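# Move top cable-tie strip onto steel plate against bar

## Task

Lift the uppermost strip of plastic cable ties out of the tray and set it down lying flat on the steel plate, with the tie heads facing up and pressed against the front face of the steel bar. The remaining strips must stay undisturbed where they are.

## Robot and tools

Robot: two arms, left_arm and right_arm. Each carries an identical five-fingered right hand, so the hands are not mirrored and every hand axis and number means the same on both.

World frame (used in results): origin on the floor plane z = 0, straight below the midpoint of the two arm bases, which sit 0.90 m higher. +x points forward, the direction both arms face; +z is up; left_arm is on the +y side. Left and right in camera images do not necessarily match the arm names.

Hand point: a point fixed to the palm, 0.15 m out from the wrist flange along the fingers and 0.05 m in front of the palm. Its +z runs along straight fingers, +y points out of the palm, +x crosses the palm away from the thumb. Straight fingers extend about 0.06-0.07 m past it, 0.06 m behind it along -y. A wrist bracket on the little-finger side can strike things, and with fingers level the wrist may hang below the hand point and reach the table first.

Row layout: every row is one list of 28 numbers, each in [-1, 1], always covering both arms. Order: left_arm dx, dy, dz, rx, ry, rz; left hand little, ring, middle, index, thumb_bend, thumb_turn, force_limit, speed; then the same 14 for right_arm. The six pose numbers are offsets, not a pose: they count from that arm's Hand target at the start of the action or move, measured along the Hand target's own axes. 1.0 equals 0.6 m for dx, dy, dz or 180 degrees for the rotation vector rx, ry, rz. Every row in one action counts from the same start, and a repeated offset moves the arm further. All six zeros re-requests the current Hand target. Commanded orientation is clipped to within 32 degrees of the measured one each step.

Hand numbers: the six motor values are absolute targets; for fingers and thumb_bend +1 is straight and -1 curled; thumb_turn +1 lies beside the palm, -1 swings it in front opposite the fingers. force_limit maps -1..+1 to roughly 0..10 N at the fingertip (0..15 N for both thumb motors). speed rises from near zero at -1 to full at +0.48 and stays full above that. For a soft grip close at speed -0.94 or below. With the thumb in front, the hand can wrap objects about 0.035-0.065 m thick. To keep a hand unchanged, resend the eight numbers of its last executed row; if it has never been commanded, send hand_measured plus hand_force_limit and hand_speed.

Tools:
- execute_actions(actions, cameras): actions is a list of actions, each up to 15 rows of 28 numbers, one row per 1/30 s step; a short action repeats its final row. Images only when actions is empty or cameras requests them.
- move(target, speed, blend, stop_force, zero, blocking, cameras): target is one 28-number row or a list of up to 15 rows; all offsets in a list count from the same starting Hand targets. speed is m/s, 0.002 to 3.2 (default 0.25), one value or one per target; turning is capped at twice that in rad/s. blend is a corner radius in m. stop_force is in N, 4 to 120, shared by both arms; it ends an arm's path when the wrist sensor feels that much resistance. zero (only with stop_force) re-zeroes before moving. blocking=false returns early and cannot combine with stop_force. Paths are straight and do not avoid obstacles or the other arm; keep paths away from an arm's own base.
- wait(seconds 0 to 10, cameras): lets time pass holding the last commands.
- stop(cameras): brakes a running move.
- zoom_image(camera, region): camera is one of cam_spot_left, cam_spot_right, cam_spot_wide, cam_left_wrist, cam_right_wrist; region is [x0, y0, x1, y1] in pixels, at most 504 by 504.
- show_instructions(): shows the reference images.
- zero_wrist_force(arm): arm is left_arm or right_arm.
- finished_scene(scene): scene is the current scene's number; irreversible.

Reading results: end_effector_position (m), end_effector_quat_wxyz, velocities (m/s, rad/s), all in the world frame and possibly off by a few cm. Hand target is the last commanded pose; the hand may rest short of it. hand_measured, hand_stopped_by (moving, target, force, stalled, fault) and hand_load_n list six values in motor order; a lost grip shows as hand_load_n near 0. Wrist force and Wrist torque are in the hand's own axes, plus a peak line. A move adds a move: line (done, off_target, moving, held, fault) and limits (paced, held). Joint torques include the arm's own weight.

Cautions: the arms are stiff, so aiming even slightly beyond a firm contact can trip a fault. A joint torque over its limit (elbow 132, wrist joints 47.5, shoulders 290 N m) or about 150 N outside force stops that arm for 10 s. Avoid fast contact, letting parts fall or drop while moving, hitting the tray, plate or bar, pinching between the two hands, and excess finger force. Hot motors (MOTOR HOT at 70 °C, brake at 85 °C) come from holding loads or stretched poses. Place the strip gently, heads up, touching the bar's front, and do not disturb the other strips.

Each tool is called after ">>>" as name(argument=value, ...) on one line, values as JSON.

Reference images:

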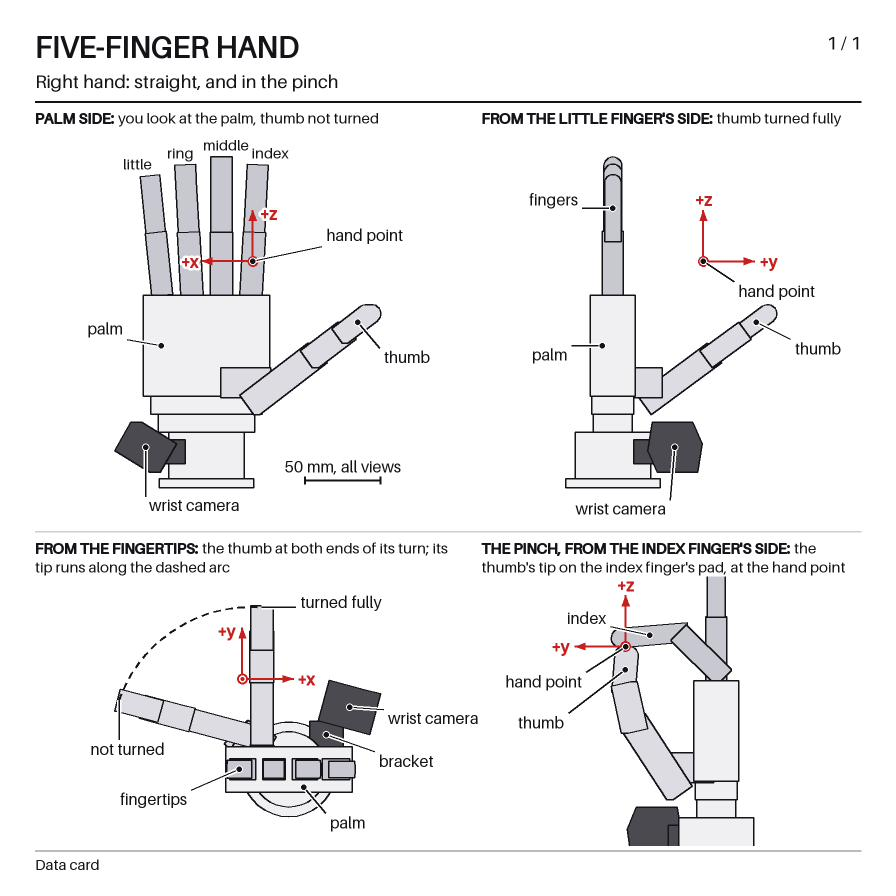

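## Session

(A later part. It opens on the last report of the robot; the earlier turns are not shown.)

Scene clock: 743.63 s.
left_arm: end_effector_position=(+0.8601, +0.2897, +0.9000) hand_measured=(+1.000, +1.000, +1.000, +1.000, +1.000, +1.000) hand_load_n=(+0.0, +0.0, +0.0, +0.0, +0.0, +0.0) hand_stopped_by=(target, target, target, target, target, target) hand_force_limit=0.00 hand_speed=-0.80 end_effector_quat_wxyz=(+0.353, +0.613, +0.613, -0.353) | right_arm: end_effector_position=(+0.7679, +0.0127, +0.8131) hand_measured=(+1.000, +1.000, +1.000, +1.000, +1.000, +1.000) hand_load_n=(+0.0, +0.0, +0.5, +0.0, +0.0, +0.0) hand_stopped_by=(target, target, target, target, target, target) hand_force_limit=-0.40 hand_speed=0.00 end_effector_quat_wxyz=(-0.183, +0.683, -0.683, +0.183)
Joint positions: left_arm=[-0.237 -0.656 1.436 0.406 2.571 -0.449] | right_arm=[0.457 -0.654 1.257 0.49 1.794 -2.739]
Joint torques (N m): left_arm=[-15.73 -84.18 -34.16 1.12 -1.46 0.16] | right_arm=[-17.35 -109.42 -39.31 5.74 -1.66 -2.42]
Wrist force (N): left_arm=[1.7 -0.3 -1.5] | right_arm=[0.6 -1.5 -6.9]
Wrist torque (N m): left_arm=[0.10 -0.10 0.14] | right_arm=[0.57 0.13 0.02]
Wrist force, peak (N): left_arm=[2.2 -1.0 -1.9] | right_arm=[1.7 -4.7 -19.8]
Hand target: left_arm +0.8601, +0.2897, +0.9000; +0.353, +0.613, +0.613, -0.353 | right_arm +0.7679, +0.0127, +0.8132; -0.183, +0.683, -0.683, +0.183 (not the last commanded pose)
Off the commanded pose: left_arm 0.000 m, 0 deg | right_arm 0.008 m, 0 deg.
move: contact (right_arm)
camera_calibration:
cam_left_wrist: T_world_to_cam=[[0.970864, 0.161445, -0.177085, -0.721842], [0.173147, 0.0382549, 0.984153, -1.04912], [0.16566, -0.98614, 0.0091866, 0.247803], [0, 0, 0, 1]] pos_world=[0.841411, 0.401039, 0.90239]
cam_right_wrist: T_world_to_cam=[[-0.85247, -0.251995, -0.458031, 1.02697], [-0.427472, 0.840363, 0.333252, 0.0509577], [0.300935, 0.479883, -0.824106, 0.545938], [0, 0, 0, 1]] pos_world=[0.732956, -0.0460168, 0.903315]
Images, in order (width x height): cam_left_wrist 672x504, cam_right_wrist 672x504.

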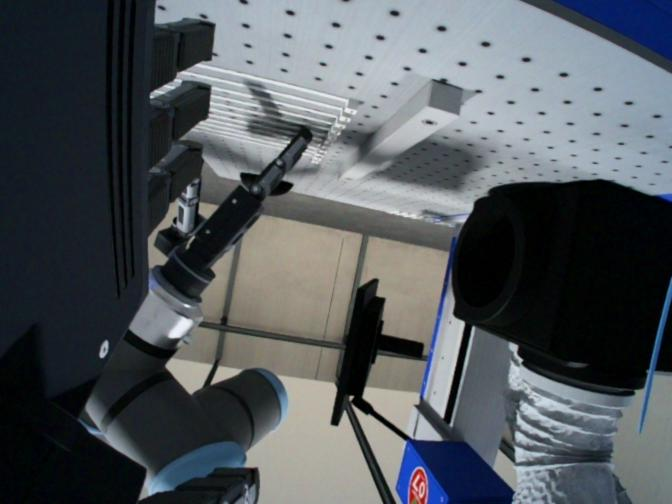

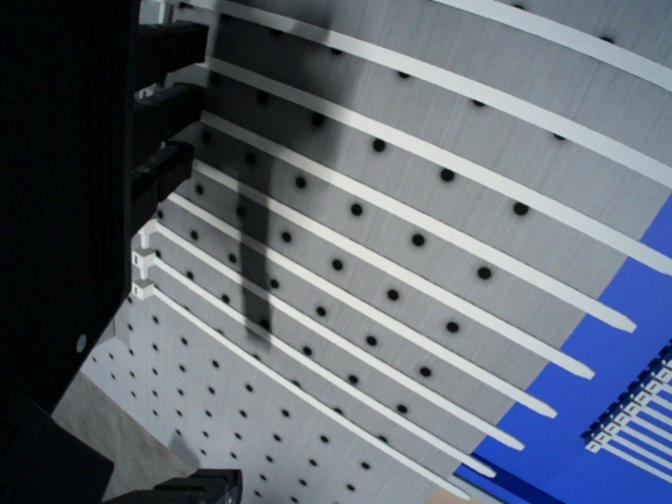

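>>> move(target=[0,0,0,0,0,0,1,1,1,1,1,1,0,-0.8,0,-0.0202,0.00495,0,0,0,1,1,1,1,1,1,-0.4,0], speed=0.03)

>>> move(target=[0,0,0,0,0,0,1,1,1,1,1,1,0,-0.8,0,-0.0794,0.0458,0,0,0,1,1,1,1,1,1,-0.4,0], speed=0.02, stop_force=5, cameras=["cam_right_wrist","cam_left_wrist"])

Scene clock: 750.40 s.
left_arm: end_effector_position=(+0.8601, +0.2897, +0.9000) hand_measured=(+1.000, +1.000, +1.000, +1.000, +1.000, +1.000) hand_load_n=(+0.0, +0.0, +0.0, +0.0, +0.0, +0.0) hand_stopped_by=(target, target, target, target, target, target) hand_force_limit=0.00 hand_speed=-0.80 end_effector_quat_wxyz=(+0.353, +0.613, +0.613, -0.353) | right_arm: end_effector_position=(+0.7800, +0.0126, +0.8166) hand_measured=(+1.000, +1.000, +1.000, +1.000, +1.000, +1.000) hand_load_n=(+0.0, +0.0, +0.0, +0.0, +0.0, +0.0) hand_stopped_by=(target, target, target, target, target, target) hand_force_limit=-0.40 hand_speed=0.00 end_effector_quat_wxyz=(-0.183, +0.683, -0.683, +0.183)
Joint positions: left_arm=[-0.237 -0.656 1.436 0.406 2.571 -0.449] | right_arm=[0.451 -0.644 1.228 0.508 1.791 -2.745]
Joint torques (N m): left_arm=[-14.72 -84.51 -34.52 1.25 -1.24 0.12] | right_arm=[3.41 -106.2 -23.85 0 -0.79 0.04]
Wrist force (N): left_arm=[2.1 -0.2 -1.6] | right_arm=[0.2 0.3 -1.1]
Wrist torque (N m): left_arm=[0.11 -0.16 0.16] | right_arm=[0.06 0.03 0.16]
Wrist force, peak (N): left_arm=[2.3 -0.2 -1.8] | right_arm=[0.4 -2.0 -7.7]
Hand target: left_arm +0.8601, +0.2897, +0.9000; +0.353, +0.613, +0.613, -0.353 | right_arm +0.7799, +0.0127, +0.8166; -0.183, +0.683, -0.683, +0.183
Off the commanded pose: left_arm 0.000 m, 0 deg | right_arm 0.000 m, 0 deg.
move: done

Scene clock: 753.37 s.
left_arm: end_effector_position=(+0.8601, +0.2897, +0.9000) hand_measured=(+1.000, +1.000, +1.000, +1.000, +1.000, +1.000) hand_load_n=(+0.0, +0.0, +0.0, +0.0, +0.0, +0.0) hand_stopped_by=(target, target, target, target, target, target) hand_force_limit=0.00 hand_speed=-0.80 end_effector_quat_wxyz=(+0.353, +0.613, +0.613, -0.353) | right_arm: end_effector_position=(+0.8148, +0.0127, +0.8167) hand_measured=(+1.000, +1.000, +1.000, +1.000, +1.000, +1.000) hand_load_n=(+0.0, +0.0, -3.0, +0.0, +0.0, +0.0) hand_stopped_by=(target, target, target, target, target, target) hand_force_limit=-0.40 hand_speed=0.00 end_effector_quat_wxyz=(-0.183, +0.683, -0.683, +0.183)
Joint positions: left_arm=[-0.237 -0.656 1.436 0.406 2.571 -0.449] | right_arm=[0.434 -0.602 1.142 0.548 1.783 -2.76]
Joint torques (N m): left_arm=[-15.2 -83.77 -33.27 1.06 -1.31 0.17] | right_arm=[17.73 -118.05 -36.76 -2.27 3.02 2.68]
Wrist force (N): left_arm=[1.9 -0.1 -1.6] | right_arm=[0.0 2.4 -4.1]
Wrist torque (N m): left_arm=[0.15 -0.13 0.16] | right_arm=[0.09 0.13 0.17]
Wrist force, peak (N): left_arm=[2.3 0.4 -2.0] | right_arm=[0.3 5.2 -13.0]
Hand target: left_arm +0.8601, +0.2897, +0.9000; +0.353, +0.613, +0.613, -0.353 | right_arm +0.8148, +0.0127, +0.8167; -0.183, +0.683, -0.683, +0.183 (not the last commanded pose)
Off the commanded pose: left_arm 0.000 m, 0 deg | right_arm 0.020 m, 0 deg.
move: contact (right_arm)
camera_calibration:
cam_left_wrist: T_world_to_cam=[[0.970864, 0.161445, -0.177085, -0.721842], [0.173147, 0.0382549, 0.984153, -1.04912], [0.16566, -0.98614, 0.0091866, 0.247803], [0, 0, 0, 1]] pos_world=[0.841411, 0.401039, 0.90239]
cam_right_wrist: T_world_to_cam=[[-0.85247, -0.251995, -0.458031, 1.06847], [-0.427472, 0.840363, 0.333252, 0.069797], [0.300935, 0.479883, -0.824106, 0.534738], [0, 0, 0, 1]] pos_world=[0.779756, -0.0460168, 0.906815]
Images, in order (width x height): cam_left_wrist 672x504, cam_right_wrist 672x504.

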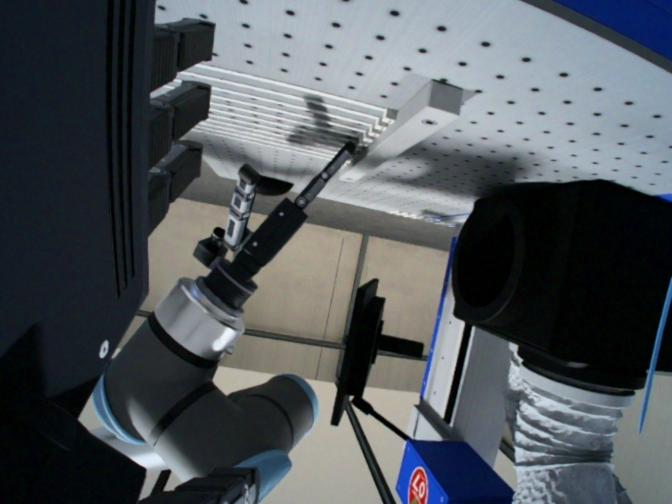

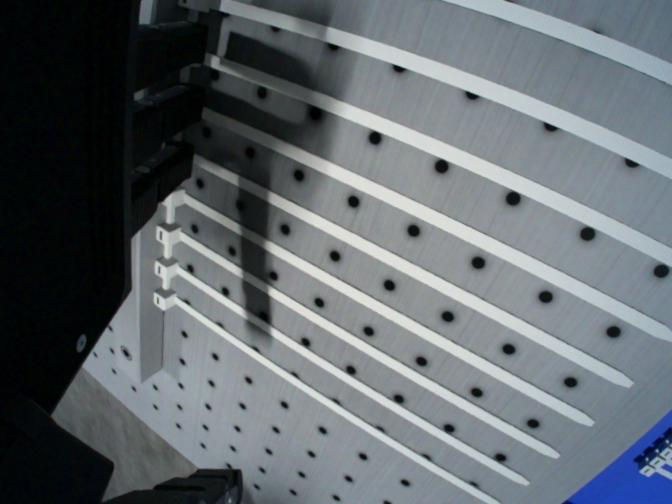

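>>> zoom_image(camera="cam_left_wrist", region=[320, 60, 480, 200])

>>> zoom_image(camera="cam_right_wrist", region=[120, 130, 280, 330])

Scaled by 3.150 from the camera's 672x504 image, which has a finer 960x720 frame.

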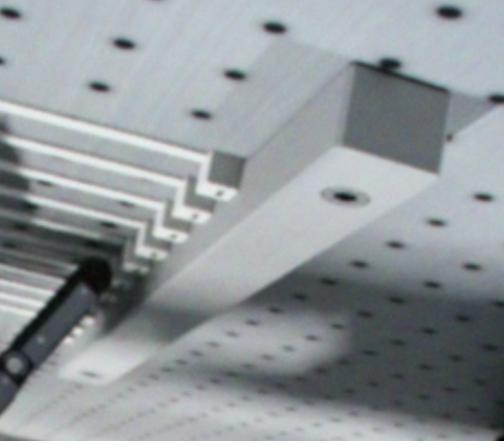

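Scaled by 2.520 from the camera's 672x504 image, which has a finer 960x720 frame.

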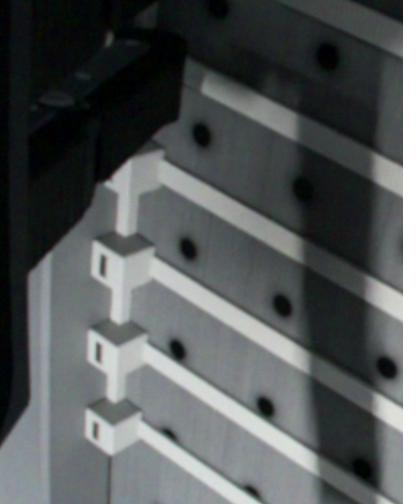

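>>> move(target=[[0,0,0,0,0,0,1,1,1,1,1,1,0,-0.8,0,0.0289,-0.0167,0,0,0,1,1,1,1,1,1,-0.4,0],[0,0,0,0,0,0,1,1,1,1,1,1,0,-0.8,0,-0.0112,-0.186,0,0,0,1,1,1,1,1,1,-0.4,0]], speed=[0.05,0.2], blend=[0.005,0], cameras=["cam_right_wrist","cam_left_wrist","cam_spot_right","cam_spot_left"])

>>> zoom_image(camera="cam_left_wrist", region=[300, 60, 480, 200])

>>> zoom_image(camera="cam_right_wrist", region=[180, 0, 430, 200])

>>> zoom_image(camera="cam_right_wrist", region=[180, 170, 380, 370])

>>> zoom_image(camera="cam_spot_right", region=[210, 200, 330, 280])

Scene clock: 768.90 s.
left_arm: end_effector_position=(+0.8601, +0.2897, +0.9000) hand_measured=(+1.000, +1.000, +1.000, +1.000, +1.000, +1.000) hand_load_n=(+0.0, +0.0, +0.0, +0.0, +0.0, +0.0) hand_stopped_by=(target, target, target, target, target, target) hand_force_limit=0.00 hand_speed=-0.80 end_effector_quat_wxyz=(+0.353, +0.613, +0.613, -0.353) | right_arm: end_effector_position=(+0.7646, +0.0128, +0.9166) hand_measured=(+1.000, +1.000, +1.000, +1.000, +1.000, +1.000) hand_load_n=(+0.0, +0.0, +0.0, +0.0, +0.0, +0.0) hand_stopped_by=(target, target, target, target, target, target) hand_force_limit=-0.40 hand_speed=0.00 end_effector_quat_wxyz=(-0.183, +0.683, -0.683, +0.183)
Joint positions: left_arm=[-0.237 -0.656 1.436 0.406 2.571 -0.449] | right_arm=[0.459 -0.75 1.233 0.611 1.794 -2.738]
Joint torques (N m): left_arm=[-12.25 -84.34 -33.18 1.16 -1.47 -0.41] | right_arm=[-16.88 -91.98 -44.62 -0.58 -0.89 -1.82]
Wrist force (N): left_arm=[1.8 -0.4 -1.4] | right_arm=[0.0 -0.1 -1.1]
Wrist torque (N m): left_arm=[0.08 -0.13 0.15] | right_arm=[-0.01 0.03 -0.01]
Wrist force, peak (N): left_arm=[1.9 -0.1 -2.2] | right_arm=[0.1 2.7 -4.8]
Hand target: left_arm +0.8601, +0.2897, +0.9000; +0.353, +0.613, +0.613, -0.353 | right_arm +0.7648, +0.0127, +0.9167; -0.183, +0.683, -0.683, +0.183
Off the commanded pose: left_arm 0.000 m, 0 deg | right_arm 0.000 m, 0 deg.
move: done
camera_calibration:
cam_left_wrist: T_world_to_cam=[[0.970864, 0.161445, -0.177085, -0.721842], [0.173147, 0.0382549, 0.984153, -1.04912], [0.16566, -0.98614, 0.0091866, 0.247803], [0, 0, 0, 1]] pos_world=[0.841411, 0.401039, 0.90239]
cam_right_wrist: T_world_to_cam=[[-0.852516, -0.252072, -0.457903, 1.07136], [-0.427452, 0.840398, 0.33319, 0.015012], [0.300833, 0.479781, -0.824202, 0.632292], [0, 0, 0, 1]] pos_world=[0.729556, -0.0459169, 1.00671]
Images, in order (width x height): cam_spot_left 504x504, cam_spot_right 504x504, cam_left_wrist 672x504, cam_right_wrist 672x504.

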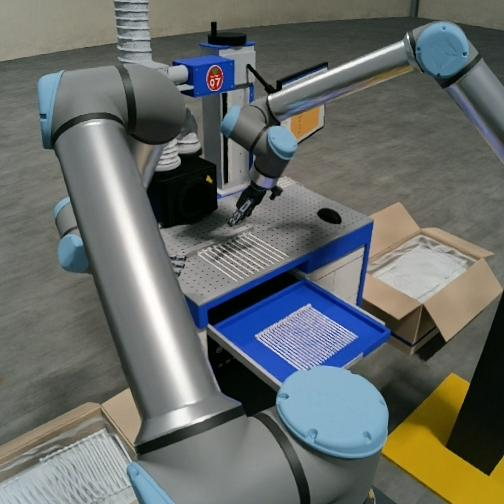

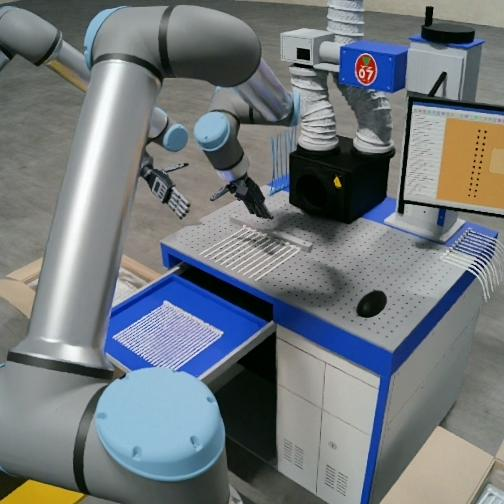

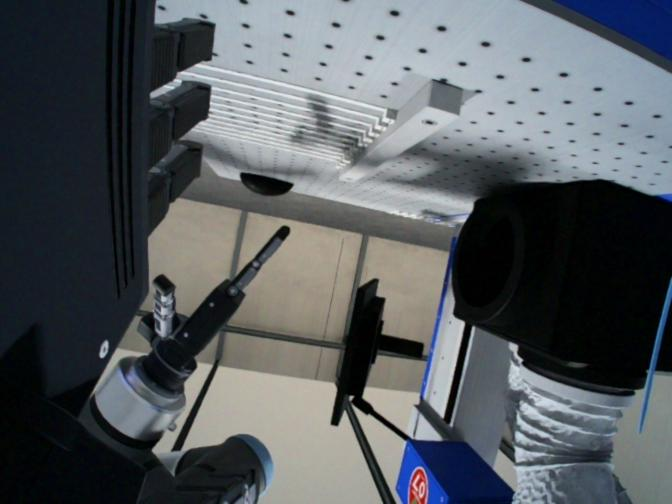

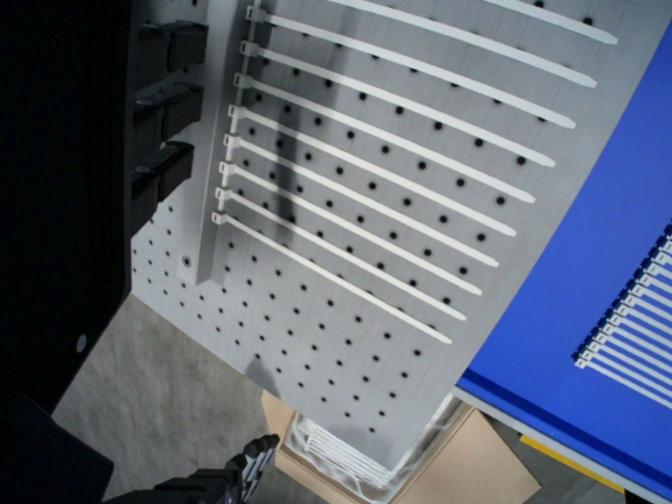

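Scaled by 2.800 from the camera's 672x504 image, which has a finer 960x720 frame.

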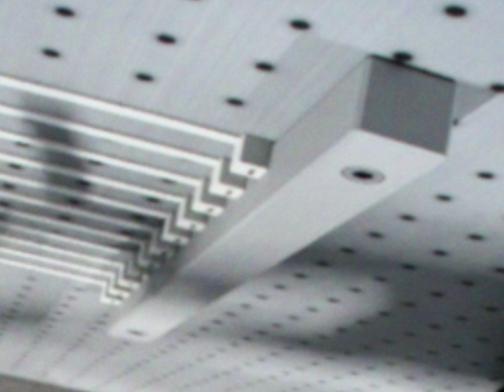

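Scaled by 2.016 from the camera's 672x504 image, which has a finer 960x720 frame.

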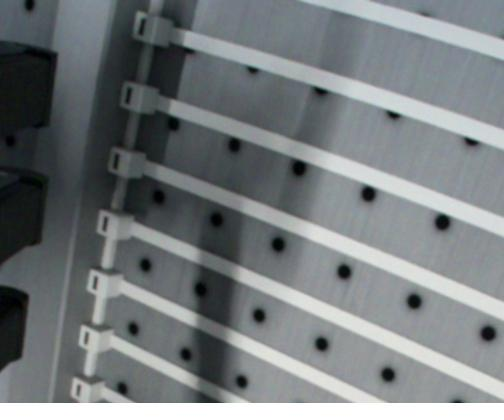

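Scaled by 2.520 from the camera's 672x504 image, which has a finer 960x720 frame.

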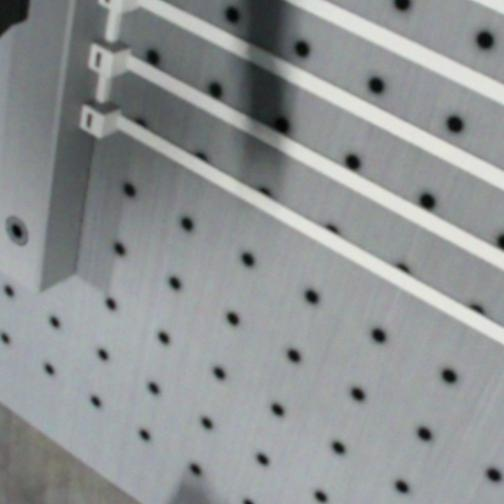

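Scaled by 4.200 from the camera's 504x504 image, which has a finer 720x720 frame.

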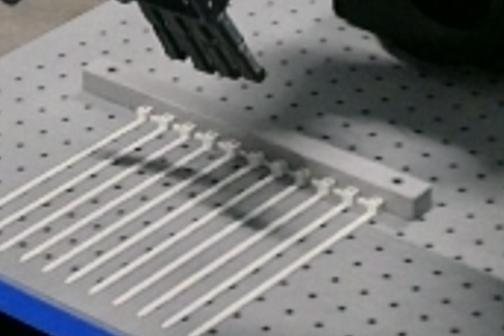

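>>> finished_scene(scene=1)

The scene is finished: the task was done.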